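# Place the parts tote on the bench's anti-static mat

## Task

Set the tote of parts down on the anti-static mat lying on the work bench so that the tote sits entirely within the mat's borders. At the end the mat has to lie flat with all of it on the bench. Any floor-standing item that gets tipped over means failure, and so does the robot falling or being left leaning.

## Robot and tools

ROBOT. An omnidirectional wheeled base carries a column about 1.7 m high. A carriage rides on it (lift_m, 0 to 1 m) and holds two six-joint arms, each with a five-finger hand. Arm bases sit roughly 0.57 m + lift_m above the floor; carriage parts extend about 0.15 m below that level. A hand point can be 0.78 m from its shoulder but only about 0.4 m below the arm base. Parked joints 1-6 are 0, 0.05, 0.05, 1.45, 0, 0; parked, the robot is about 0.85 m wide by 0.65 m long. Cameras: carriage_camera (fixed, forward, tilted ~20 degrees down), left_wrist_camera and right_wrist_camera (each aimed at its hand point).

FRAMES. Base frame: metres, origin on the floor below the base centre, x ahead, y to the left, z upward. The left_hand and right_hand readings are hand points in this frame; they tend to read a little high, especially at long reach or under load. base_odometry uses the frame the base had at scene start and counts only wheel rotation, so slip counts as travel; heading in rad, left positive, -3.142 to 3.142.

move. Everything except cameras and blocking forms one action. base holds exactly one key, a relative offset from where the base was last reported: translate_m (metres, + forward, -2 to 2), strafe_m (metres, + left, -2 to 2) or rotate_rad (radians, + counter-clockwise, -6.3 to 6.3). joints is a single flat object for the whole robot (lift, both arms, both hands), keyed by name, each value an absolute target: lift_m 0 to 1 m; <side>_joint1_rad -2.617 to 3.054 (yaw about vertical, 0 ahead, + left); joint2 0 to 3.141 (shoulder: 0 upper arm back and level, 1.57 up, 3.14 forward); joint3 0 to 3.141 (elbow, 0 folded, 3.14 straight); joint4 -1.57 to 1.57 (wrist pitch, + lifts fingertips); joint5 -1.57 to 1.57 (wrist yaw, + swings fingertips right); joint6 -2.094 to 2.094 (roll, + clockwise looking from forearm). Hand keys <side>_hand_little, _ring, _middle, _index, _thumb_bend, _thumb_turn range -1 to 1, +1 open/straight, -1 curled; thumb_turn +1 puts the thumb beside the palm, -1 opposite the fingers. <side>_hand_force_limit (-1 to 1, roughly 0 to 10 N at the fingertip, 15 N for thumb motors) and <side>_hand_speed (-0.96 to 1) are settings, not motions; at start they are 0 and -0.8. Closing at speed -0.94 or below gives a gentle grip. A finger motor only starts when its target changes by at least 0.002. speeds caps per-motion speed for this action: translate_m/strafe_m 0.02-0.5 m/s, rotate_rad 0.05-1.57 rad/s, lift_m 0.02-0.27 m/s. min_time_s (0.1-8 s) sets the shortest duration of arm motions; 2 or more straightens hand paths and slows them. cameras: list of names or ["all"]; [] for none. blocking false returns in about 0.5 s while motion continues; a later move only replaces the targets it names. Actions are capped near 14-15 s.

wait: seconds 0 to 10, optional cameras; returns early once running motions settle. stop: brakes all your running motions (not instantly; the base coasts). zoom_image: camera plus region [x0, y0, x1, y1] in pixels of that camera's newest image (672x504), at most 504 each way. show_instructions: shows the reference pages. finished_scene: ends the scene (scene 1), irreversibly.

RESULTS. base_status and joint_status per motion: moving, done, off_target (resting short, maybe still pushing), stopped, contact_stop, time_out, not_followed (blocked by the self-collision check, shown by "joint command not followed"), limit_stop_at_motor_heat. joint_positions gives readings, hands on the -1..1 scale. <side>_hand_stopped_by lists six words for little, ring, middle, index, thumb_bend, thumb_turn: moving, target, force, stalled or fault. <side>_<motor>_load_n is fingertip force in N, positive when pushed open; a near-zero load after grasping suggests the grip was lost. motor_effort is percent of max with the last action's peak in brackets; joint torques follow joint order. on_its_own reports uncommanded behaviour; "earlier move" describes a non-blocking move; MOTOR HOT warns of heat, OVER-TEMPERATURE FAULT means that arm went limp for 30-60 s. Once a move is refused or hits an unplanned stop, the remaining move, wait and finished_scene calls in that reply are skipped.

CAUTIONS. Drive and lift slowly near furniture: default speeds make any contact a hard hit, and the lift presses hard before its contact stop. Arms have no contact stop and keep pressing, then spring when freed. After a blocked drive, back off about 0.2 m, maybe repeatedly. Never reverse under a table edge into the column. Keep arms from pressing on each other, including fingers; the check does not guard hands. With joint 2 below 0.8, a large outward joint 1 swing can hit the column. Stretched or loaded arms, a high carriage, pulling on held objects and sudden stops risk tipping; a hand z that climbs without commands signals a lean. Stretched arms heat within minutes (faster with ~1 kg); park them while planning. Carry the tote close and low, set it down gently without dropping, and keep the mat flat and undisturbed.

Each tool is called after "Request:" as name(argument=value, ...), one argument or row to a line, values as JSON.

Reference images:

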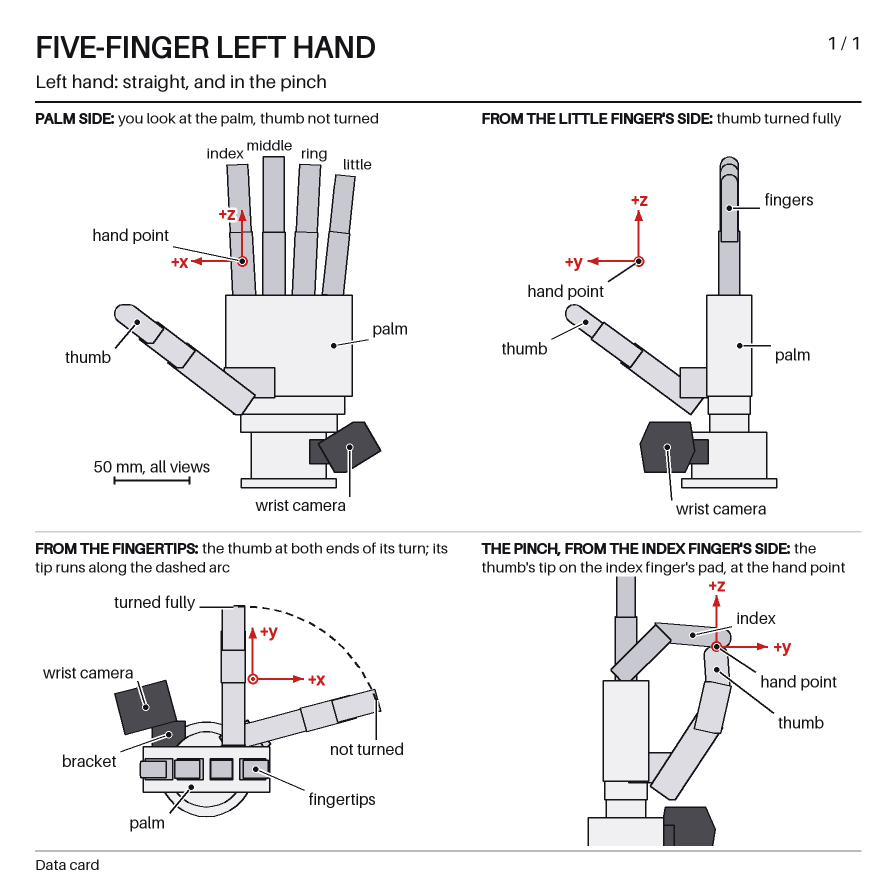

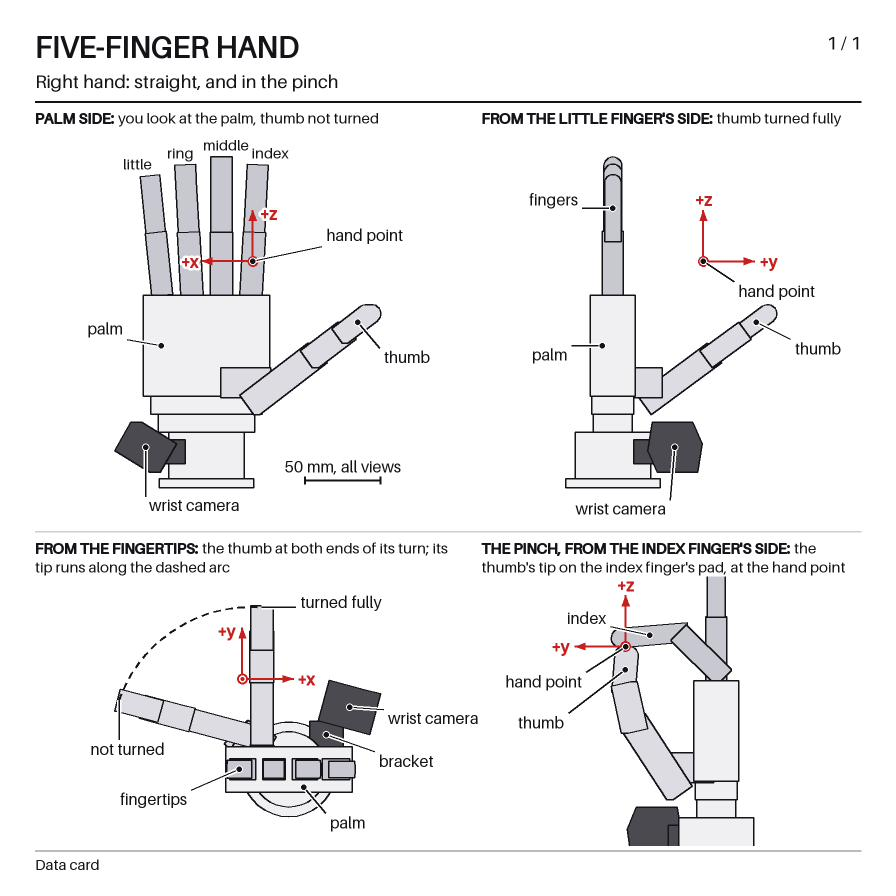

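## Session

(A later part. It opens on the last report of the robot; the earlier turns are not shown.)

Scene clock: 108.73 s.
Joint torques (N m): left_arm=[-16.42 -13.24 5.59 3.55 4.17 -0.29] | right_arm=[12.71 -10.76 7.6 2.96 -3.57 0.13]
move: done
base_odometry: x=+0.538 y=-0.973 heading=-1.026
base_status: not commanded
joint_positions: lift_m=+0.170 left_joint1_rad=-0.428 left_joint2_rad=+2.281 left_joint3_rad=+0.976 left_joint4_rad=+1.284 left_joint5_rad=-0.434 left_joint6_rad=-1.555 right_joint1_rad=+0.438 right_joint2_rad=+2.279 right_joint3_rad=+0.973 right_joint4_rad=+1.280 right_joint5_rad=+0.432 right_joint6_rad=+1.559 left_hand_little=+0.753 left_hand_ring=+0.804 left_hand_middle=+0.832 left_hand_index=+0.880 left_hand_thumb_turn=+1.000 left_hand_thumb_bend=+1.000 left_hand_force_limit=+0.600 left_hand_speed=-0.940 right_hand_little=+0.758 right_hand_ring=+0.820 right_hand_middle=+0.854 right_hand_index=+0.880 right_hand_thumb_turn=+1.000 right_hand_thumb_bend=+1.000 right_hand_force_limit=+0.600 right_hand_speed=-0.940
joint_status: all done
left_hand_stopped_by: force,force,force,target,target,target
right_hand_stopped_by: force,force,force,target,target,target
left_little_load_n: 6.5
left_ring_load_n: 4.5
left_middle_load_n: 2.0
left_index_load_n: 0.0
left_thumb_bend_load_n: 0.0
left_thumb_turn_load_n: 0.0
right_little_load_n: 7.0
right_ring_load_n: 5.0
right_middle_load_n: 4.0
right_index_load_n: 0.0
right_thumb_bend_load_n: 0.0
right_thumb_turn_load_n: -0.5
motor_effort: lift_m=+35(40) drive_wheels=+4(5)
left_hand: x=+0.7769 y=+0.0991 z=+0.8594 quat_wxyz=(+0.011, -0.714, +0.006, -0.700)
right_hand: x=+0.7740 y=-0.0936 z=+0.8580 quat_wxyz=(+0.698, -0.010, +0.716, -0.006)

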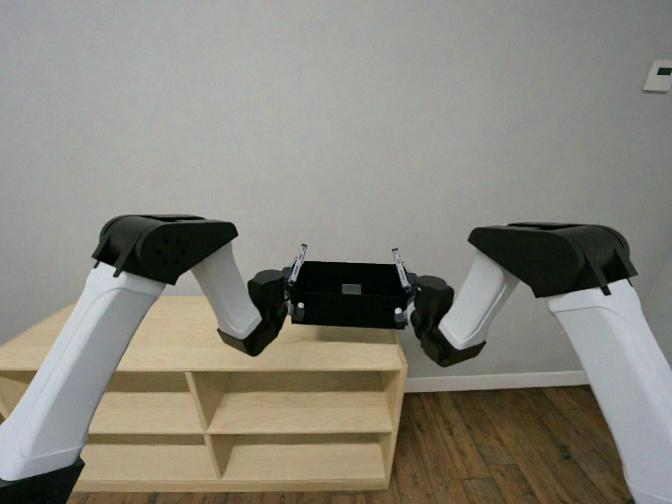

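Request:
move(
  base={"translate_m": -0.7},
  joints={"lift_m": 0.27},
  speeds={"translate_m": 0.2, "lift_m": 0.06},
  cameras=["carriage_camera"],
)

Request:
move(
  base={"rotate_rad": 3.212},
  speeds={"rotate_rad": 0.5},
  cameras=["carriage_camera"],
)

Scene clock: 116.87 s.
Joint torques (N m): left_arm=[-16.42 -13.24 5.6 3.54 4.18 -0.29] | right_arm=[12.6 -10.52 7.46 3.01 -3.59 0.14]
move: done
base_odometry: x=+0.175 y=-0.375 heading=-1.026
base_status: done
joint_positions: lift_m=+0.270 left_joint1_rad=-0.428 left_joint2_rad=+2.281 left_joint3_rad=+0.976 left_joint4_rad=+1.285 left_joint5_rad=-0.434 left_joint6_rad=-1.555 right_joint1_rad=+0.439 right_joint2_rad=+2.279 right_joint3_rad=+0.973 right_joint4_rad=+1.281 right_joint5_rad=+0.433 right_joint6_rad=+1.559 left_hand_little=+0.753 left_hand_ring=+0.804 left_hand_middle=+0.832 left_hand_index=+0.880 left_hand_thumb_turn=+1.000 left_hand_thumb_bend=+1.000 left_hand_force_limit=+0.600 left_hand_speed=-0.940 right_hand_little=+0.758 right_hand_ring=+0.820 right_hand_middle=+0.854 right_hand_index=+0.880 right_hand_thumb_turn=+1.000 right_hand_thumb_bend=+1.000 right_hand_force_limit=+0.600 right_hand_speed=-0.940
joint_status: all done
left_hand_stopped_by: force,force,force,target,target,target
right_hand_stopped_by: force,force,force,target,target,target
left_little_load_n: 6.5
left_ring_load_n: 4.5
left_middle_load_n: 1.5
left_index_load_n: 0.0
left_thumb_bend_load_n: -0.5
left_thumb_turn_load_n: 0.0
right_little_load_n: 6.5
right_ring_load_n: 5.0
right_middle_load_n: 4.0
right_index_load_n: 0.0
right_thumb_bend_load_n: -0.5
right_thumb_turn_load_n: 0.0
motor_effort: lift_m=+34(41) drive_wheels=-2(15)
left_hand: x=+0.7769 y=+0.0991 z=+0.9597 quat_wxyz=(+0.010, -0.713, +0.006, -0.701)
right_hand: x=+0.7739 y=-0.0934 z=+0.9582 quat_wxyz=(+0.699, -0.010, +0.715, -0.006)

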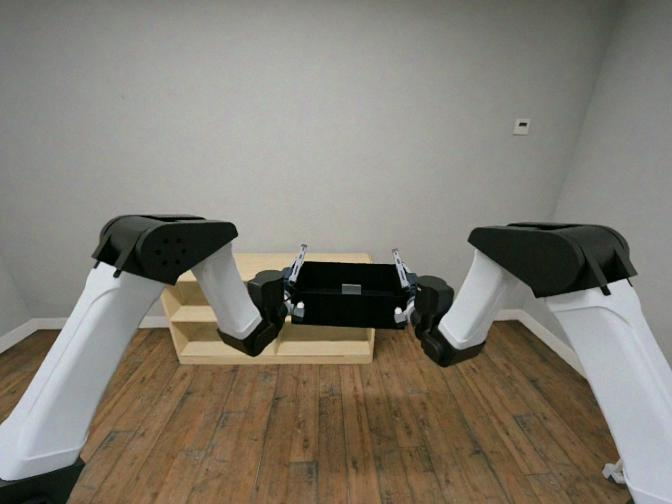

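Scene clock: 124.23 s.
Joint torques (N m): left_arm=[-16.35 -13.3 5.6 3.55 4.19 -0.29] | right_arm=[12.62 -10.66 7.43 2.93 -3.61 0.14]
move: done
base_odometry: x=+0.175 y=-0.375 heading=+2.185
base_status: done
joint_positions: lift_m=+0.270 left_joint1_rad=-0.429 left_joint2_rad=+2.281 left_joint3_rad=+0.976 left_joint4_rad=+1.285 left_joint5_rad=-0.436 left_joint6_rad=-1.555 right_joint1_rad=+0.439 right_joint2_rad=+2.279 right_joint3_rad=+0.972 right_joint4_rad=+1.281 right_joint5_rad=+0.434 right_joint6_rad=+1.559 left_hand_little=+0.753 left_hand_ring=+0.804 left_hand_middle=+0.832 left_hand_index=+0.880 left_hand_thumb_turn=+1.000 left_hand_thumb_bend=+1.000 left_hand_force_limit=+0.600 left_hand_speed=-0.940 right_hand_little=+0.758 right_hand_ring=+0.820 right_hand_middle=+0.854 right_hand_index=+0.880 right_hand_thumb_turn=+1.000 right_hand_thumb_bend=+1.000 right_hand_force_limit=+0.600 right_hand_speed=-0.940
joint_status: not commanded
left_hand_stopped_by: force,force,force,target,target,target
right_hand_stopped_by: force,force,force,target,target,target
left_little_load_n: 6.0
left_ring_load_n: 4.0
left_middle_load_n: 1.5
left_index_load_n: -0.5
left_thumb_bend_load_n: 0.0
left_thumb_turn_load_n: 0.0
right_little_load_n: 6.5
right_ring_load_n: 5.0
right_middle_load_n: 4.0
right_index_load_n: 0.0
right_thumb_bend_load_n: 0.0
right_thumb_turn_load_n: -0.5
motor_effort: lift_m=+34(35) drive_wheels=+12(17)
left_hand: x=+0.7768 y=+0.0989 z=+0.9596 quat_wxyz=(+0.011, -0.713, +0.006, -0.701)
right_hand: x=+0.7739 y=-0.0937 z=+0.9582 quat_wxyz=(+0.699, -0.010, +0.715, -0.006)

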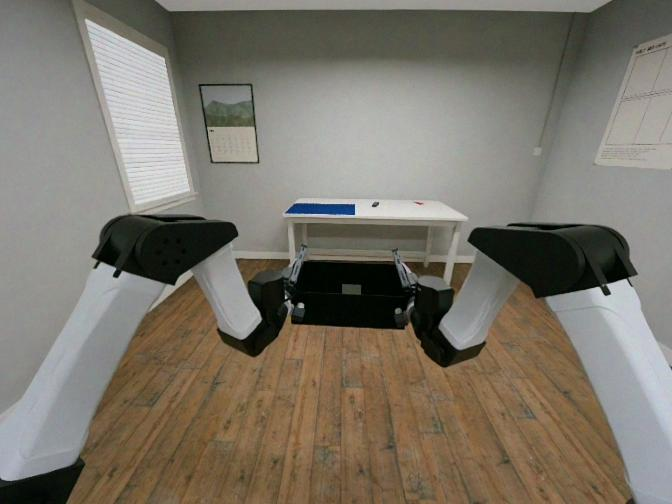

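Request:
move(
  base={"translate_m": 1.3},
  speeds={"translate_m": 0.25},
)

Request:
move(
  base={"strafe_m": 0.33},
  speeds={"strafe_m": 0.15},
  cameras=["carriage_camera"],
)

Request:
zoom_image(
  camera="carriage_camera",
  region=[220, 200, 560, 380],
)

Scene clock: 131.30 s.
Joint torques (N m): left_arm=[-16.31 -13.33 5.65 3.56 4.19 -0.29] | right_arm=[12.7 -10.37 7.66 2.97 -3.61 0.13]
move: done
base_odometry: x=-0.577 y=+0.685 heading=+2.187
base_status: done
joint_positions: lift_m=+0.270 left_joint1_rad=-0.429 left_joint2_rad=+2.281 left_joint3_rad=+0.976 left_joint4_rad=+1.283 left_joint5_rad=-0.436 left_joint6_rad=-1.555 right_joint1_rad=+0.439 right_joint2_rad=+2.279 right_joint3_rad=+0.972 right_joint4_rad=+1.279 right_joint5_rad=+0.434 right_joint6_rad=+1.559 left_hand_little=+0.753 left_hand_ring=+0.804 left_hand_middle=+0.832 left_hand_index=+0.880 left_hand_thumb_turn=+1.000 left_hand_thumb_bend=+1.000 left_hand_force_limit=+0.600 left_hand_speed=-0.940 right_hand_little=+0.758 right_hand_ring=+0.820 right_hand_middle=+0.854 right_hand_index=+0.880 right_hand_thumb_turn=+1.000 right_hand_thumb_bend=+1.000 right_hand_force_limit=+0.600 right_hand_speed=-0.940
joint_status: not commanded
left_hand_stopped_by: force,force,force,target,target,target
right_hand_stopped_by: force,force,force,target,target,target
left_little_load_n: 6.5
left_ring_load_n: 4.0
left_middle_load_n: 1.5
left_index_load_n: 0.0
left_thumb_bend_load_n: 0.0
left_thumb_turn_load_n: -0.5
right_little_load_n: 6.5
right_ring_load_n: 5.0
right_middle_load_n: 3.5
right_index_load_n: 0.0
right_thumb_bend_load_n: 0.0
right_thumb_turn_load_n: 0.0
motor_effort: lift_m=+35(35) drive_wheels=-12(24)
left_hand: x=+0.7768 y=+0.0988 z=+0.9591 quat_wxyz=(+0.011, -0.714, +0.006, -0.700)
right_hand: x=+0.7739 y=-0.0937 z=+0.9576 quat_wxyz=(+0.698, -0.010, +0.716, -0.007)
pictures: none

Scene clock: 134.40 s.
Joint torques (N m): left_arm=[-16.2 -13.29 5.71 3.55 4.2 -0.29] | right_arm=[12.7 -10.62 7.72 2.95 -3.6 0.13]
move: done
base_odometry: x=-0.847 y=+0.495 heading=+2.187
base_status: done
joint_positions: lift_m=+0.270 left_joint1_rad=-0.430 left_joint2_rad=+2.281 left_joint3_rad=+0.975 left_joint4_rad=+1.283 left_joint5_rad=-0.437 left_joint6_rad=-1.555 right_joint1_rad=+0.439 right_joint2_rad=+2.279 right_joint3_rad=+0.971 right_joint4_rad=+1.279 right_joint5_rad=+0.434 right_joint6_rad=+1.559 left_hand_little=+0.753 left_hand_ring=+0.804 left_hand_middle=+0.832 left_hand_index=+0.880 left_hand_thumb_turn=+1.000 left_hand_thumb_bend=+1.000 left_hand_force_limit=+0.600 left_hand_speed=-0.940 right_hand_little=+0.758 right_hand_ring=+0.820 right_hand_middle=+0.854 right_hand_index=+0.880 right_hand_thumb_turn=+1.000 right_hand_thumb_bend=+1.000 right_hand_force_limit=+0.600 right_hand_speed=-0.940
joint_status: not commanded
left_hand_stopped_by: force,force,force,target,target,target
right_hand_stopped_by: force,force,force,target,target,target
left_little_load_n: 6.0
left_ring_load_n: 4.0
left_middle_load_n: 1.5
left_index_load_n: 0.0
left_thumb_bend_load_n: 0.0
left_thumb_turn_load_n: 0.0
right_little_load_n: 6.5
right_ring_load_n: 4.5
right_middle_load_n: 3.5
right_index_load_n: 0.0
right_thumb_bend_load_n: 0.0
right_thumb_turn_load_n: 0.0
motor_effort: lift_m=+34(35) drive_wheels=-3(16)
left_hand: x=+0.7766 y=+0.0986 z=+0.9587 quat_wxyz=(+0.011, -0.714, +0.007, -0.700)
right_hand: x=+0.7737 y=-0.0937 z=+0.9573 quat_wxyz=(+0.698, -0.010, +0.716, -0.007)

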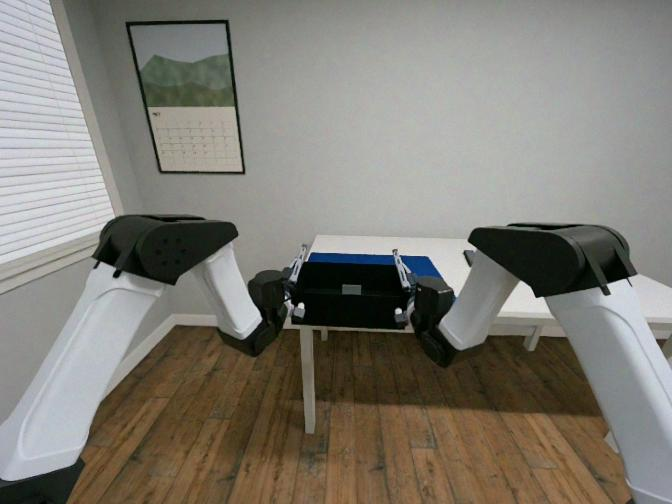

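Scaled by 1.482 from the camera's image (finer frame: 960x720).

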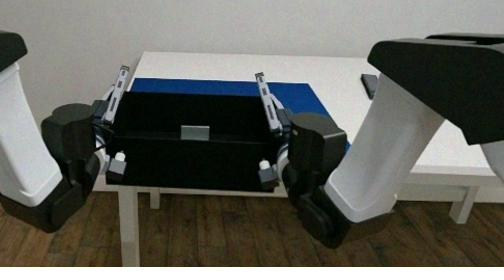

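Request:
move(
  base={"strafe_m": -0.11},
  speeds={"strafe_m": 0.1},
)

Request:
move(
  base={"translate_m": 0.25},
  joints={"lift_m": 0.3},
  speeds={"translate_m": 0.15, "lift_m": 0.05},
  cameras=["carriage_camera"],
)

Request:
zoom_image(
  camera="carriage_camera",
  region=[220, 220, 500, 400],
)

Scene clock: 138.80 s.
Joint torques (N m): left_arm=[-16.17 -13.24 5.65 3.55 4.2 -0.29] | right_arm=[12.93 -10.62 7.61 2.93 -3.6 0.14]
move: done
base_odometry: x=-0.757 y=+0.558 heading=+2.187
base_status: done
joint_positions: lift_m=+0.270 left_joint1_rad=-0.430 left_joint2_rad=+2.281 left_joint3_rad=+0.975 left_joint4_rad=+1.283 left_joint5_rad=-0.437 left_joint6_rad=-1.555 right_joint1_rad=+0.439 right_joint2_rad=+2.279 right_joint3_rad=+0.971 right_joint4_rad=+1.279 right_joint5_rad=+0.434 right_joint6_rad=+1.559 left_hand_little=+0.753 left_hand_ring=+0.804 left_hand_middle=+0.832 left_hand_index=+0.880 left_hand_thumb_turn=+1.000 left_hand_thumb_bend=+1.000 left_hand_force_limit=+0.600 left_hand_speed=-0.940 right_hand_little=+0.758 right_hand_ring=+0.820 right_hand_middle=+0.854 right_hand_index=+0.880 right_hand_thumb_turn=+1.000 right_hand_thumb_bend=+1.000 right_hand_force_limit=+0.600 right_hand_speed=-0.940
joint_status: not commanded
left_hand_stopped_by: force,force,force,target,target,target
right_hand_stopped_by: force,force,force,target,target,target
left_little_load_n: 6.0
left_ring_load_n: 4.0
left_middle_load_n: 1.5
left_index_load_n: 0.0
left_thumb_bend_load_n: 0.0
left_thumb_turn_load_n: 0.0
right_little_load_n: 6.5
right_ring_load_n: 5.0
right_middle_load_n: 3.5
right_index_load_n: 0.0
right_thumb_bend_load_n: 0.0
right_thumb_turn_load_n: 0.0
motor_effort: lift_m=+35(36) drive_wheels=+14(14)
left_hand: x=+0.7766 y=+0.0986 z=+0.9586 quat_wxyz=(+0.011, -0.714, +0.007, -0.700)
right_hand: x=+0.7737 y=-0.0937 z=+0.9572 quat_wxyz=(+0.698, -0.010, +0.716, -0.007)
pictures: none

Scene clock: 141.37 s.
Joint torques (N m): left_arm=[-16.2 -13.2 5.79 3.54 4.2 -0.29] | right_arm=[12.66 -10.55 7.79 2.89 -3.6 0.14]
move: done
base_odometry: x=-0.902 y=+0.762 heading=+2.189
base_status: done
joint_positions: lift_m=+0.300 left_joint1_rad=-0.430 left_joint2_rad=+2.281 left_joint3_rad=+0.974 left_joint4_rad=+1.286 left_joint5_rad=-0.437 left_joint6_rad=-1.555 right_joint1_rad=+0.439 right_joint2_rad=+2.279 right_joint3_rad=+0.970 right_joint4_rad=+1.281 right_joint5_rad=+0.434 right_joint6_rad=+1.559 left_hand_little=+0.753 left_hand_ring=+0.804 left_hand_middle=+0.832 left_hand_index=+0.880 left_hand_thumb_turn=+1.000 left_hand_thumb_bend=+1.000 left_hand_force_limit=+0.600 left_hand_speed=-0.940 right_hand_little=+0.758 right_hand_ring=+0.820 right_hand_middle=+0.854 right_hand_index=+0.880 right_hand_thumb_turn=+1.000 right_hand_thumb_bend=+1.000 right_hand_force_limit=+0.600 right_hand_speed=-0.940
joint_status: all done
left_hand_stopped_by: force,force,force,target,target,target
right_hand_stopped_by: force,force,force,target,target,target
left_little_load_n: 6.5
left_ring_load_n: 4.0
left_middle_load_n: 1.5
left_index_load_n: 0.0
left_thumb_bend_load_n: 0.0
left_thumb_turn_load_n: 0.0
right_little_load_n: 6.5
right_ring_load_n: 4.5
right_middle_load_n: 4.0
right_index_load_n: 0.0
right_thumb_bend_load_n: 0.0
right_thumb_turn_load_n: 0.0
motor_effort: lift_m=+34(41) drive_wheels=-8(20)
left_hand: x=+0.7762 y=+0.0988 z=+0.9887 quat_wxyz=(+0.011, -0.714, +0.006, -0.700)
right_hand: x=+0.7733 y=-0.0937 z=+0.9872 quat_wxyz=(+0.698, -0.010, +0.716, -0.007)

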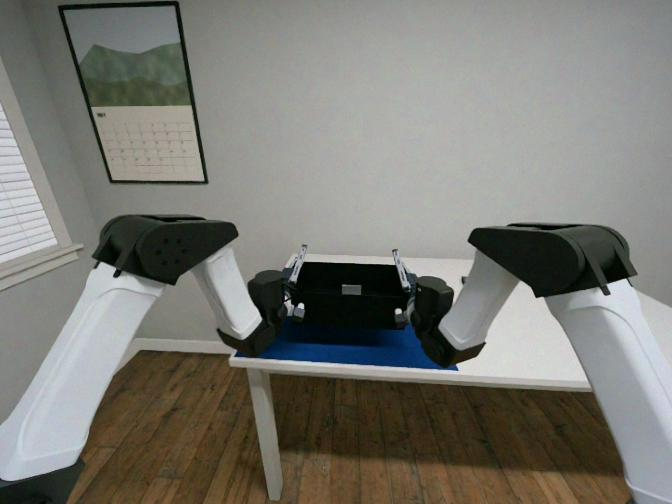

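Scaled by 1.800 from the camera's image (finer frame: 960x720).

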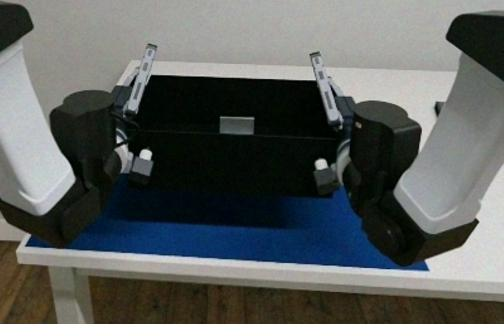

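Request:
move(
  base={"translate_m": 0.085},
  speeds={"translate_m": 0.1},
)

Request:
move(
  joints={"lift_m": 0.235},
  speeds={"lift_m": 0.05},
  cameras=["carriage_camera"],
)

Request:
zoom_image(
  camera="carriage_camera",
  region=[200, 220, 480, 400],
)

Scene clock: 144.90 s.
Joint torques (N m): left_arm=[-16.2 -13.27 5.83 3.57 4.21 -0.29] | right_arm=[12.52 -10.59 7.82 2.93 -3.6 0.13]
move: done
base_odometry: x=-0.952 y=+0.831 heading=+2.190
base_status: done
joint_positions: lift_m=+0.300 left_joint1_rad=-0.430 left_joint2_rad=+2.281 left_joint3_rad=+0.974 left_joint4_rad=+1.284 left_joint5_rad=-0.438 left_joint6_rad=-1.555 right_joint1_rad=+0.439 right_joint2_rad=+2.279 right_joint3_rad=+0.970 right_joint4_rad=+1.279 right_joint5_rad=+0.434 right_joint6_rad=+1.559 left_hand_little=+0.753 left_hand_ring=+0.804 left_hand_middle=+0.832 left_hand_index=+0.880 left_hand_thumb_turn=+1.000 left_hand_thumb_bend=+1.000 left_hand_force_limit=+0.600 left_hand_speed=-0.940 right_hand_little=+0.758 right_hand_ring=+0.820 right_hand_middle=+0.854 right_hand_index=+0.880 right_hand_thumb_turn=+1.000 right_hand_thumb_bend=+1.000 right_hand_force_limit=+0.600 right_hand_speed=-0.940
joint_status: not commanded
left_hand_stopped_by: force,force,force,target,target,target
right_hand_stopped_by: force,force,force,target,target,target
left_little_load_n: 6.0
left_ring_load_n: 4.0
left_middle_load_n: 1.5
left_index_load_n: 0.0
left_thumb_bend_load_n: -0.5
left_thumb_turn_load_n: 0.0
right_little_load_n: 6.5
right_ring_load_n: 5.0
right_middle_load_n: 4.0
right_index_load_n: 0.0
right_thumb_bend_load_n: 0.0
right_thumb_turn_load_n: 0.0
motor_effort: lift_m=+35(35) drive_wheels=-8(15)
left_hand: x=+0.7762 y=+0.0987 z=+0.9882 quat_wxyz=(+0.012, -0.715, +0.007, -0.699)
right_hand: x=+0.7733 y=-0.0935 z=+0.9867 quat_wxyz=(+0.697, -0.011, +0.717, -0.007)
pictures: none

Scene clock: 146.60 s.
Joint torques (N m): left_arm=[-16.18 -13.15 5.67 3.57 4.22 -0.29] | right_arm=[12.57 -10.44 7.68 3.01 -3.61 0.14]
move: done
base_odometry: x=-0.952 y=+0.831 heading=+2.190
base_status: not commanded
joint_positions: lift_m=+0.235 left_joint1_rad=-0.430 left_joint2_rad=+2.281 left_joint3_rad=+0.974 left_joint4_rad=+1.281 left_joint5_rad=-0.438 left_joint6_rad=-1.555 right_joint1_rad=+0.439 right_joint2_rad=+2.279 right_joint3_rad=+0.970 right_joint4_rad=+1.276 right_joint5_rad=+0.434 right_joint6_rad=+1.559 left_hand_little=+0.753 left_hand_ring=+0.804 left_hand_middle=+0.832 left_hand_index=+0.880 left_hand_thumb_turn=+1.000 left_hand_thumb_bend=+1.000 left_hand_force_limit=+0.600 left_hand_speed=-0.940 right_hand_little=+0.758 right_hand_ring=+0.820 right_hand_middle=+0.854 right_hand_index=+0.880 right_hand_thumb_turn=+1.000 right_hand_thumb_bend=+1.000 right_hand_force_limit=+0.600 right_hand_speed=-0.940
joint_status: all done
left_hand_stopped_by: force,force,force,target,target,target
right_hand_stopped_by: force,force,force,target,target,target
left_little_load_n: 5.5
left_ring_load_n: 4.0
left_middle_load_n: 1.5
left_index_load_n: 0.0
left_thumb_bend_load_n: 0.0
left_thumb_turn_load_n: -0.5
right_little_load_n: 6.5
right_ring_load_n: 5.0
right_middle_load_n: 4.0
right_index_load_n: 0.0
right_thumb_bend_load_n: 0.0
right_thumb_turn_load_n: 0.0
motor_effort: lift_m=+36(37) drive_wheels=+8(8)
left_hand: x=+0.7762 y=+0.0987 z=+0.9222 quat_wxyz=(+0.012, -0.716, +0.007, -0.698)
right_hand: x=+0.7733 y=-0.0935 z=+0.9207 quat_wxyz=(+0.696, -0.011, +0.718, -0.007)

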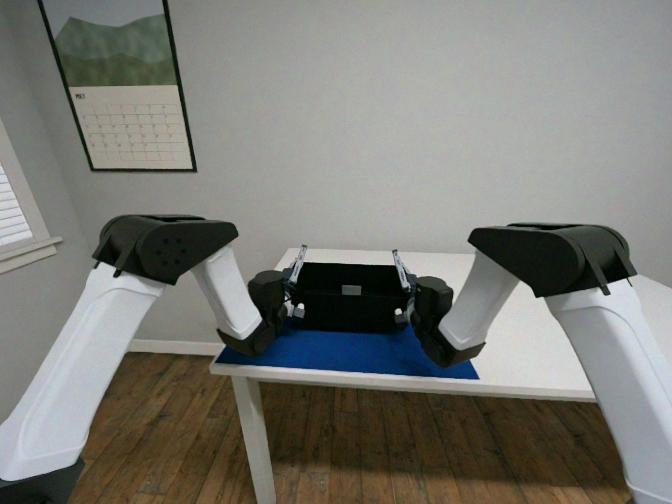

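Scaled by 1.800 from the camera's image (finer frame: 960x720).

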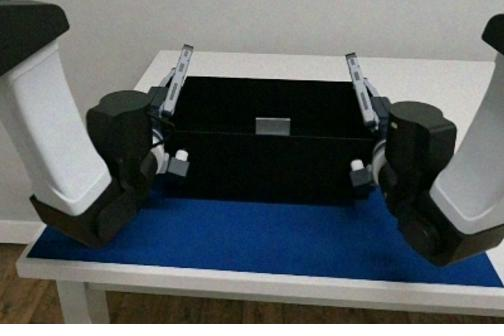

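Request:
zoom_image(
  camera="carriage_camera",
  region=[270, 230, 430, 350],
)

Scaled by 3.150 from the camera's image (finer frame: 960x720).

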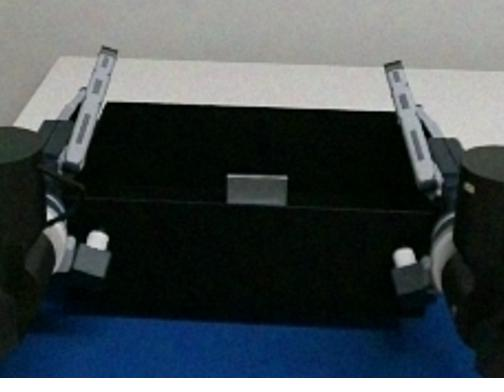

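Request:
move(
  joints={"lift_m": 0.212},
  speeds={"lift_m": 0.03},
  cameras=["carriage_camera"],
)

Request:
zoom_image(
  camera="carriage_camera",
  region=[270, 230, 430, 350],
)

Scene clock: 148.83 s.
Joint torques (N m): left_arm=[-16.2 -13.31 5.7 3.45 4.21 -0.29] | right_arm=[12.56 -10.78 7.83 2.87 -3.59 0.13]
move: done
base_odometry: x=-0.952 y=+0.831 heading=+2.190
base_status: not commanded
joint_positions: lift_m=+0.212 left_joint1_rad=-0.430 left_joint2_rad=+2.281 left_joint3_rad=+0.974 left_joint4_rad=+1.292 left_joint5_rad=-0.438 left_joint6_rad=-1.555 right_joint1_rad=+0.439 right_joint2_rad=+2.279 right_joint3_rad=+0.970 right_joint4_rad=+1.288 right_joint5_rad=+0.434 right_joint6_rad=+1.559 left_hand_little=+0.753 left_hand_ring=+0.804 left_hand_middle=+0.832 left_hand_index=+0.880 left_hand_thumb_turn=+1.000 left_hand_thumb_bend=+1.000 left_hand_force_limit=+0.600 left_hand_speed=-0.940 right_hand_little=+0.758 right_hand_ring=+0.820 right_hand_middle=+0.854 right_hand_index=+0.880 right_hand_thumb_turn=+1.000 right_hand_thumb_bend=+1.000 right_hand_force_limit=+0.600 right_hand_speed=-0.940
joint_status: all done
left_hand_stopped_by: force,force,force,target,target,target
right_hand_stopped_by: force,force,force,target,target,target
left_little_load_n: 6.0
left_ring_load_n: 4.0
left_middle_load_n: 1.5
left_index_load_n: 0.0
left_thumb_bend_load_n: 0.0
left_thumb_turn_load_n: 0.0
right_little_load_n: 6.5
right_ring_load_n: 4.5
right_middle_load_n: 3.5
right_index_load_n: 0.0
right_thumb_bend_load_n: 0.0
right_thumb_turn_load_n: 0.0
motor_effort: lift_m=+36(37) drive_wheels=+8(8)
left_hand: x=+0.7760 y=+0.0988 z=+0.9024 quat_wxyz=(+0.010, -0.712, +0.005, -0.702)
right_hand: x=+0.7731 y=-0.0936 z=+0.9009 quat_wxyz=(+0.700, -0.009, +0.714, -0.006)

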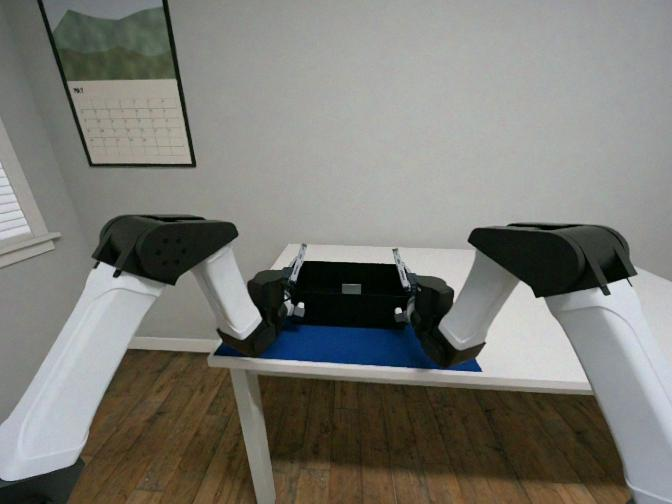

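Scaled by 3.150 from the camera's image (finer frame: 960x720).

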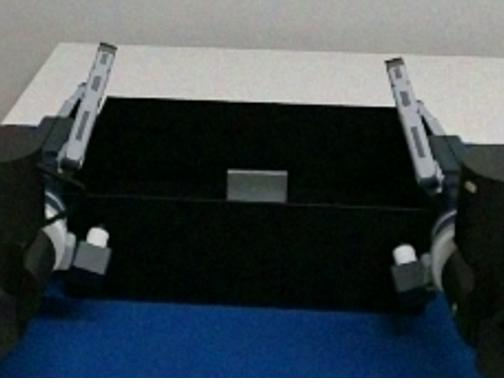

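Request:
move(
  joints={"lift_m": 0.204, "left_joint4_rad": 1.34, "right_joint4_rad": 1.34},
  speeds={"lift_m": 0.02},
  min_time_s=0.5,
  cameras=["carriage_camera"],
)

Request:
zoom_image(
  camera="carriage_camera",
  region=[270, 230, 430, 350],
)

Scene clock: 150.47 s.
Joint torques (N m): left_arm=[-16.2 -13.22 5.82 2.8 4.23 -0.29] | right_arm=[12.6 -10.61 7.79 2.24 -3.64 0.12]
move: done
base_odometry: x=-0.952 y=+0.831 heading=+2.190
base_status: not commanded
joint_positions: lift_m=+0.204 left_joint1_rad=-0.430 left_joint2_rad=+2.281 left_joint3_rad=+0.974 left_joint4_rad=+1.308 left_joint5_rad=-0.438 left_joint6_rad=-1.555 right_joint1_rad=+0.439 right_joint2_rad=+2.279 right_joint3_rad=+0.970 right_joint4_rad=+1.307 right_joint5_rad=+0.436 right_joint6_rad=+1.559 left_hand_little=+0.753 left_hand_ring=+0.804 left_hand_middle=+0.832 left_hand_index=+0.880 left_hand_thumb_turn=+1.000 left_hand_thumb_bend=+1.000 left_hand_force_limit=+0.600 left_hand_speed=-0.940 right_hand_little=+0.758 right_hand_ring=+0.820 right_hand_middle=+0.854 right_hand_index=+0.880 right_hand_thumb_turn=+1.000 right_hand_thumb_bend=+1.000 right_hand_force_limit=+0.600 right_hand_speed=-0.940
joint_status: all done
left_hand_stopped_by: force,force,force,target,target,target
right_hand_stopped_by: force,force,force,target,target,target
left_little_load_n: 6.5
left_ring_load_n: 3.5
left_middle_load_n: 0.5
left_index_load_n: 0.0
left_thumb_bend_load_n: 0.0
left_thumb_turn_load_n: 0.0
right_little_load_n: 7.0
right_ring_load_n: 4.5
right_middle_load_n: 2.5
right_index_load_n: 0.0
right_thumb_bend_load_n: 0.0
right_thumb_turn_load_n: 0.0
motor_effort: lift_m=+34(35) drive_wheels=+8(8)
left_hand: x=+0.7756 y=+0.0992 z=+0.8990 quat_wxyz=(+0.008, -0.707, +0.003, -0.707)
right_hand: x=+0.7728 y=-0.0942 z=+0.8982 quat_wxyz=(+0.706, -0.006, +0.708, -0.004)

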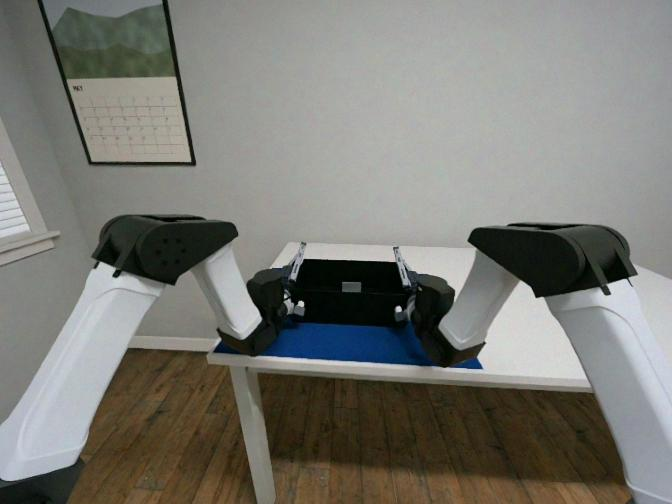

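Scaled by 3.150 from the camera's image (finer frame: 960x720).

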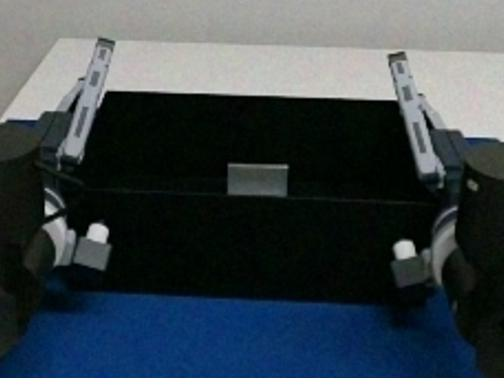

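Request:
move(
  joints={"lift_m": 0.195, "left_joint4_rad": 1.3, "right_joint4_rad": 1.3},
  speeds={"lift_m": 0.02},
  min_time_s=0.5,
  cameras=["carriage_camera"],
)

Request:
zoom_image(
  camera="carriage_camera",
  region=[270, 230, 430, 350],
)

Scene clock: 152.03 s.
Joint torques (N m): left_arm=[-16.2 -13 5.82 2.08 4.25 -0.28] | right_arm=[12.6 -10.35 7.83 1.64 -3.65 0.14]
move: done
base_odometry: x=-0.952 y=+0.831 heading=+2.190
base_status: not commanded
joint_positions: lift_m=+0.195 left_joint1_rad=-0.430 left_joint2_rad=+2.279 left_joint3_rad=+0.974 left_joint4_rad=+1.328 left_joint5_rad=-0.439 left_joint6_rad=-1.555 right_joint1_rad=+0.439 right_joint2_rad=+2.275 right_joint3_rad=+0.970 right_joint4_rad=+1.323 right_joint5_rad=+0.437 right_joint6_rad=+1.559 left_hand_little=+0.753 left_hand_ring=+0.804 left_hand_middle=+0.832 left_hand_index=+0.880 left_hand_thumb_turn=+1.000 left_hand_thumb_bend=+1.000 left_hand_force_limit=+0.600 left_hand_speed=-0.940 right_hand_little=+0.758 right_hand_ring=+0.820 right_hand_middle=+0.854 right_hand_index=+0.880 right_hand_thumb_turn=+1.000 right_hand_thumb_bend=+1.000 right_hand_force_limit=+0.600 right_hand_speed=-0.940
joint_status: all done
left_hand_stopped_by: force,force,force,target,target,target
right_hand_stopped_by: force,force,force,target,target,target
left_little_load_n: 7.0
left_ring_load_n: 3.5
left_middle_load_n: 0.0
left_index_load_n: 0.0
left_thumb_bend_load_n: 0.0
left_thumb_turn_load_n: 0.0
right_little_load_n: 7.5
right_ring_load_n: 4.5
right_middle_load_n: 2.5
right_index_load_n: 0.0
right_thumb_bend_load_n: 0.0
right_thumb_turn_load_n: -0.5
motor_effort: lift_m=+34(35) drive_wheels=+8(8)
left_hand: x=+0.7751 y=+0.0997 z=+0.8965 quat_wxyz=(+0.006, -0.700, -0.001, -0.714)
right_hand: x=+0.7723 y=-0.0947 z=+0.8963 quat_wxyz=(+0.713, -0.002, +0.701, -0.001)

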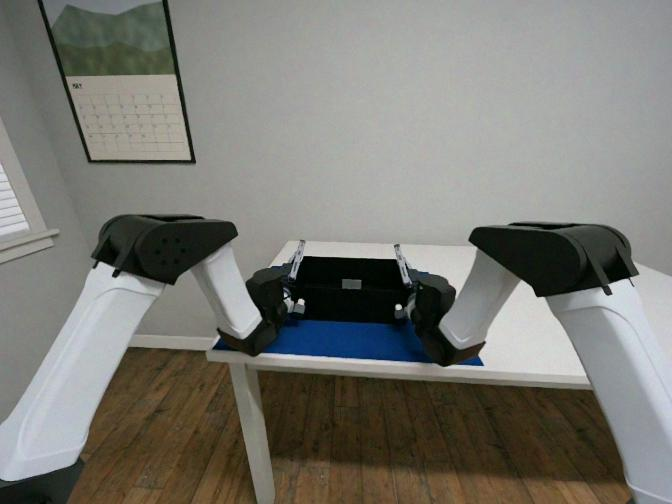

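Scaled by 3.150 from the camera's image (finer frame: 960x720).

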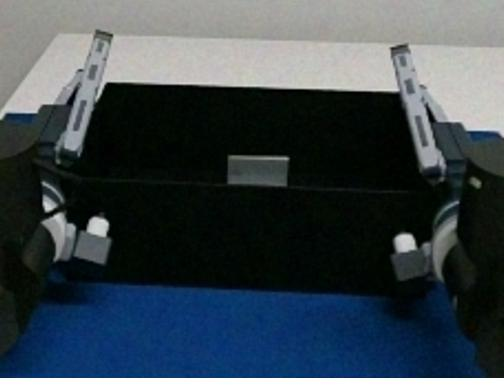

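Request:
move(
  joints={"lift_m": 0.187},
  speeds={"lift_m": 0.02},
  cameras=["carriage_camera"],
)

Request:
zoom_image(
  camera="carriage_camera",
  region=[270, 230, 430, 350],
)

Scene clock: 153.27 s.
Joint torques (N m): left_arm=[-16.2 -12.56 5.82 1.93 4.26 -0.34] | right_arm=[12.7 -9.88 7.77 1.51 -3.66 0.13]
move: done
base_odometry: x=-0.952 y=+0.831 heading=+2.190
base_status: not commanded
joint_positions: lift_m=+0.187 left_joint1_rad=-0.430 left_joint2_rad=+2.273 left_joint3_rad=+0.974 left_joint4_rad=+1.341 left_joint5_rad=-0.440 left_joint6_rad=-1.551 right_joint1_rad=+0.439 right_joint2_rad=+2.270 right_joint3_rad=+0.970 right_joint4_rad=+1.339 right_joint5_rad=+0.438 right_joint6_rad=+1.559 left_hand_little=+0.753 left_hand_ring=+0.804 left_hand_middle=+0.831 left_hand_index=+0.880 left_hand_thumb_turn=+1.000 left_hand_thumb_bend=+1.000 left_hand_force_limit=+0.600 left_hand_speed=-0.940 right_hand_little=+0.758 right_hand_ring=+0.820 right_hand_middle=+0.854 right_hand_index=+0.880 right_hand_thumb_turn=+1.000 right_hand_thumb_bend=+1.000 right_hand_force_limit=+0.600 right_hand_speed=-0.940
joint_status: all done
left_hand_stopped_by: force,force,force,target,target,target
right_hand_stopped_by: force,force,force,target,target,target
left_little_load_n: 7.5
left_ring_load_n: 3.5
left_middle_load_n: 0.0
left_index_load_n: 0.5
left_thumb_bend_load_n: 0.0
left_thumb_turn_load_n: -0.5
right_little_load_n: 8.0
right_ring_load_n: 4.5
right_middle_load_n: 1.5
right_index_load_n: 0.0
right_thumb_bend_load_n: 0.0
right_thumb_turn_load_n: 0.0
motor_effort: lift_m=+33(34) drive_wheels=+8(8)
left_hand: x=+0.7745 y=+0.0999 z=+0.8952 quat_wxyz=(+0.004, -0.694, -0.003, -0.720)
right_hand: x=+0.7717 y=-0.0950 z=+0.8951 quat_wxyz=(+0.719, +0.001, +0.695, +0.002)

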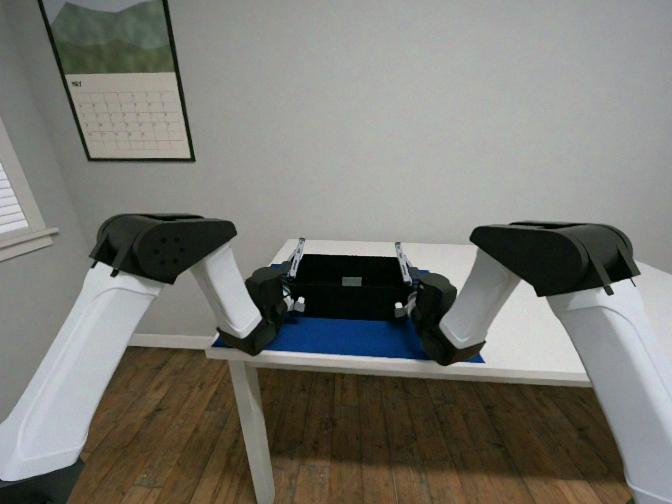

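Scaled by 3.150 from the camera's image (finer frame: 960x720).

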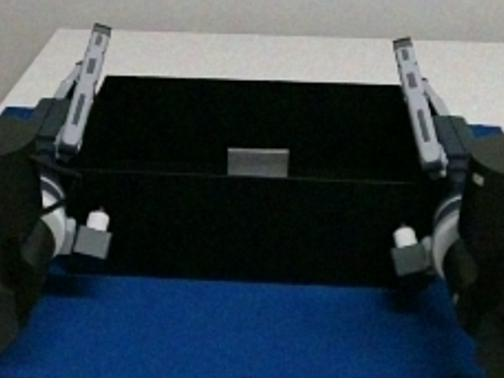

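Request:
move(
  joints={"lift_m": 0.179},
  speeds={"lift_m": 0.02},
  cameras=["carriage_camera"],
)

Request:
zoom_image(
  camera="carriage_camera",
  region=[270, 230, 430, 350],
)

Scene clock: 155.80 s.
Joint torques (N m): left_arm=[-16.2 -12.18 5.93 1.68 4.26 -0.42] | right_arm=[12.52 -8.99 7.77 1.45 -3.66 0.12]
move: done
base_odometry: x=-0.952 y=+0.831 heading=+2.190
base_status: not commanded
joint_positions: lift_m=+0.179 left_joint1_rad=-0.430 left_joint2_rad=+2.269 left_joint3_rad=+0.974 left_joint4_rad=+1.359 left_joint5_rad=-0.440 left_joint6_rad=-1.544 right_joint1_rad=+0.439 right_joint2_rad=+2.258 right_joint3_rad=+0.970 right_joint4_rad=+1.344 right_joint5_rad=+0.438 right_joint6_rad=+1.559 left_hand_little=+0.753 left_hand_ring=+0.804 left_hand_middle=+0.831 left_hand_index=+0.880 left_hand_thumb_turn=+1.000 left_hand_thumb_bend=+1.000 left_hand_force_limit=+0.600 left_hand_speed=-0.940 right_hand_little=+0.758 right_hand_ring=+0.820 right_hand_middle=+0.854 right_hand_index=+0.880 right_hand_thumb_turn=+1.000 right_hand_thumb_bend=+1.000 right_hand_force_limit=+0.600 right_hand_speed=-0.940
joint_status: all done
left_hand_stopped_by: force,force,force,target,target,target
right_hand_stopped_by: force,force,force,target,target,target
left_little_load_n: 7.0
left_ring_load_n: 3.5
left_middle_load_n: 0.0
left_index_load_n: 0.0
left_thumb_bend_load_n: 0.0
left_thumb_turn_load_n: 0.0
right_little_load_n: 8.5
right_ring_load_n: 4.5
right_middle_load_n: 2.0
right_index_load_n: 0.0
right_thumb_bend_load_n: -0.5
right_thumb_turn_load_n: 0.0
motor_effort: lift_m=+33(33) drive_wheels=+8(8)
left_hand: x=+0.7738 y=+0.1000 z=+0.8939 quat_wxyz=(+0.004, -0.687, -0.004, -0.727)
right_hand: x=+0.7712 y=-0.0953 z=+0.8953 quat_wxyz=(+0.725, +0.004, +0.689, +0.004)

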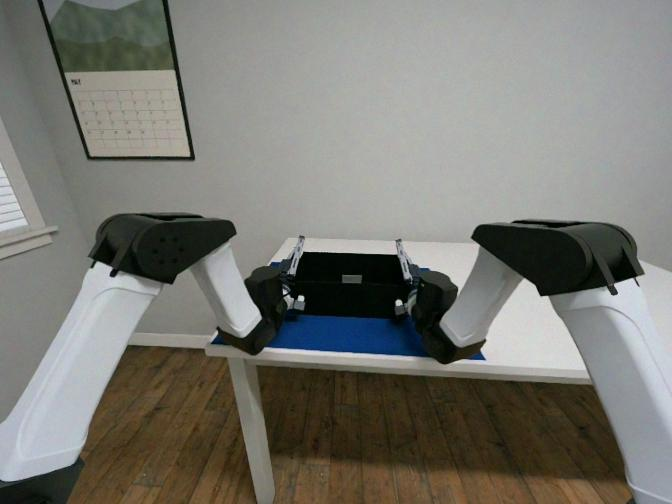

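Scaled by 3.150 from the camera's image (finer frame: 960x720).

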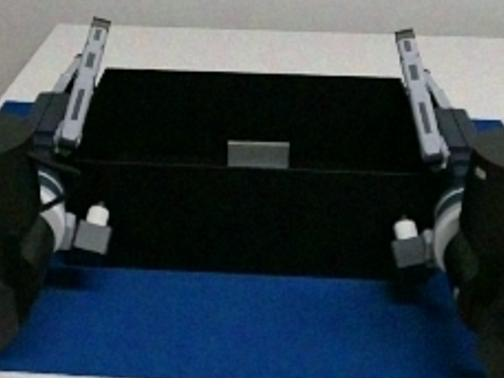

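Request:
wait(
  seconds=0,
  cameras=["left_wrist_camera", "right_wrist_camera", "carriage_camera"],
)

Scene clock: 156.27 s.
Joint torques (N m): left_arm=[-16.2 -12.12 5.86 1.69 4.26 -0.43] | right_arm=[12.59 -8.95 7.88 1.43 -3.66 0.14]
base_odometry: x=-0.952 y=+0.831 heading=+2.190
base_status: not commanded
joint_positions: lift_m=+0.179 left_joint1_rad=-0.430 left_joint2_rad=+2.269 left_joint3_rad=+0.974 left_joint4_rad=+1.359 left_joint5_rad=-0.440 left_joint6_rad=-1.544 right_joint1_rad=+0.439 right_joint2_rad=+2.258 right_joint3_rad=+0.970 right_joint4_rad=+1.344 right_joint5_rad=+0.438 right_joint6_rad=+1.559 left_hand_little=+0.753 left_hand_ring=+0.804 left_hand_middle=+0.831 left_hand_index=+0.880 left_hand_thumb_turn=+1.000 left_hand_thumb_bend=+1.000 left_hand_force_limit=+0.600 left_hand_speed=-0.940 right_hand_little=+0.758 right_hand_ring=+0.820 right_hand_middle=+0.854 right_hand_index=+0.880 right_hand_thumb_turn=+1.000 right_hand_thumb_bend=+1.000 right_hand_force_limit=+0.600 right_hand_speed=-0.940
joint_status: all done
left_hand_stopped_by: force,force,force,target,target,target
right_hand_stopped_by: force,force,force,target,target,target
left_little_load_n: 7.5
left_ring_load_n: 3.5
left_middle_load_n: 0.0
left_index_load_n: 0.0
left_thumb_bend_load_n: 0.0
left_thumb_turn_load_n: 0.0
right_little_load_n: 8.5
right_ring_load_n: 4.5
right_middle_load_n: 1.5
right_index_load_n: 0.0
right_thumb_bend_load_n: 0.0
right_thumb_turn_load_n: 0.0
motor_effort: lift_m=+33(33) drive_wheels=+8(8)
left_hand: x=+0.7738 y=+0.1000 z=+0.8939 quat_wxyz=(+0.004, -0.687, -0.004, -0.727)
right_hand: x=+0.7712 y=-0.0953 z=+0.8953 quat_wxyz=(+0.725, +0.004, +0.689, +0.004)
pictures: carriage_camera, left_wrist_camera, right_wrist_camera

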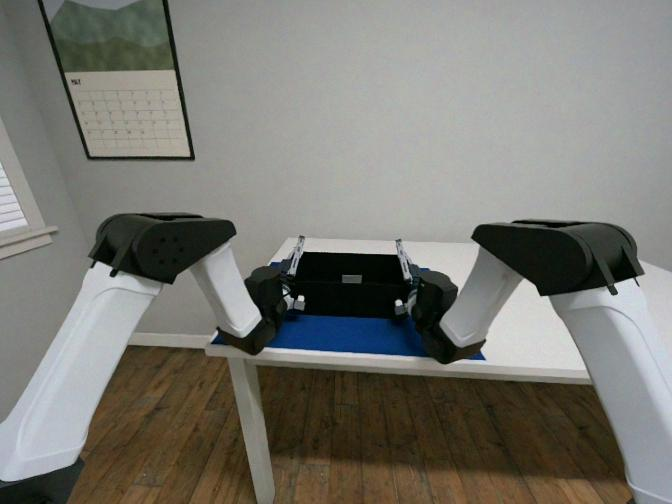

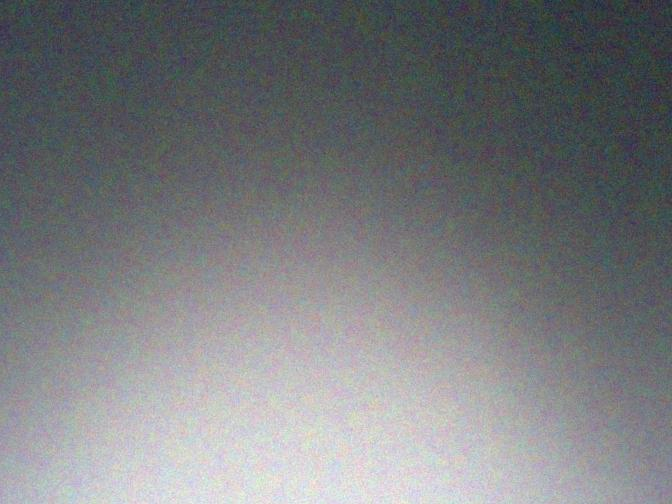

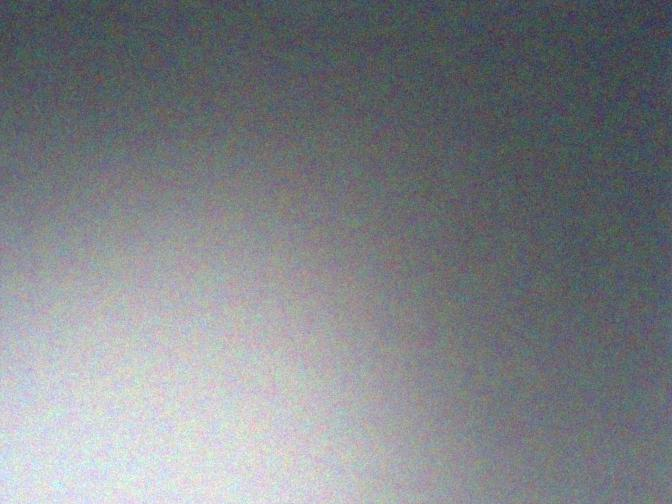

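Request:
zoom_image(
  camera="carriage_camera",
  region=[270, 270, 350, 340],
)

Request:
zoom_image(
  camera="carriage_camera",
  region=[350, 270, 430, 340],
)

Scaled by 6.300 from the camera's image (finer frame: 960x720).

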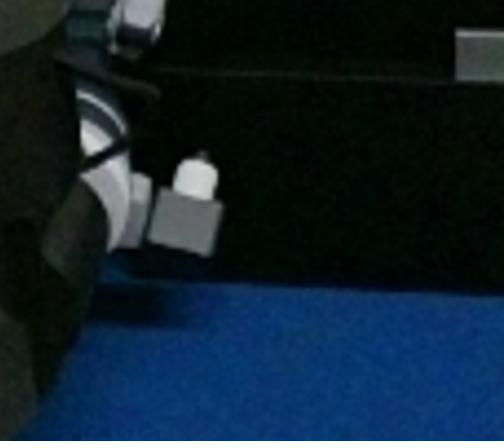

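Scaled by 6.300 from the camera's image (finer frame: 960x720).

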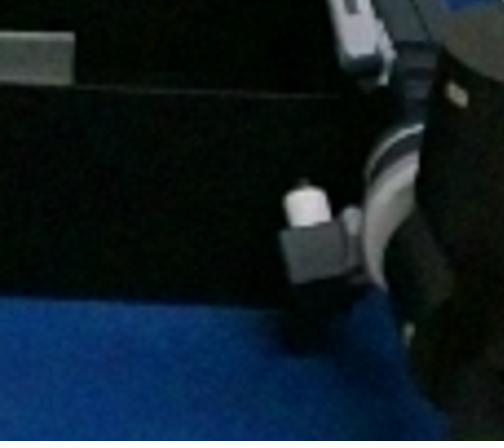

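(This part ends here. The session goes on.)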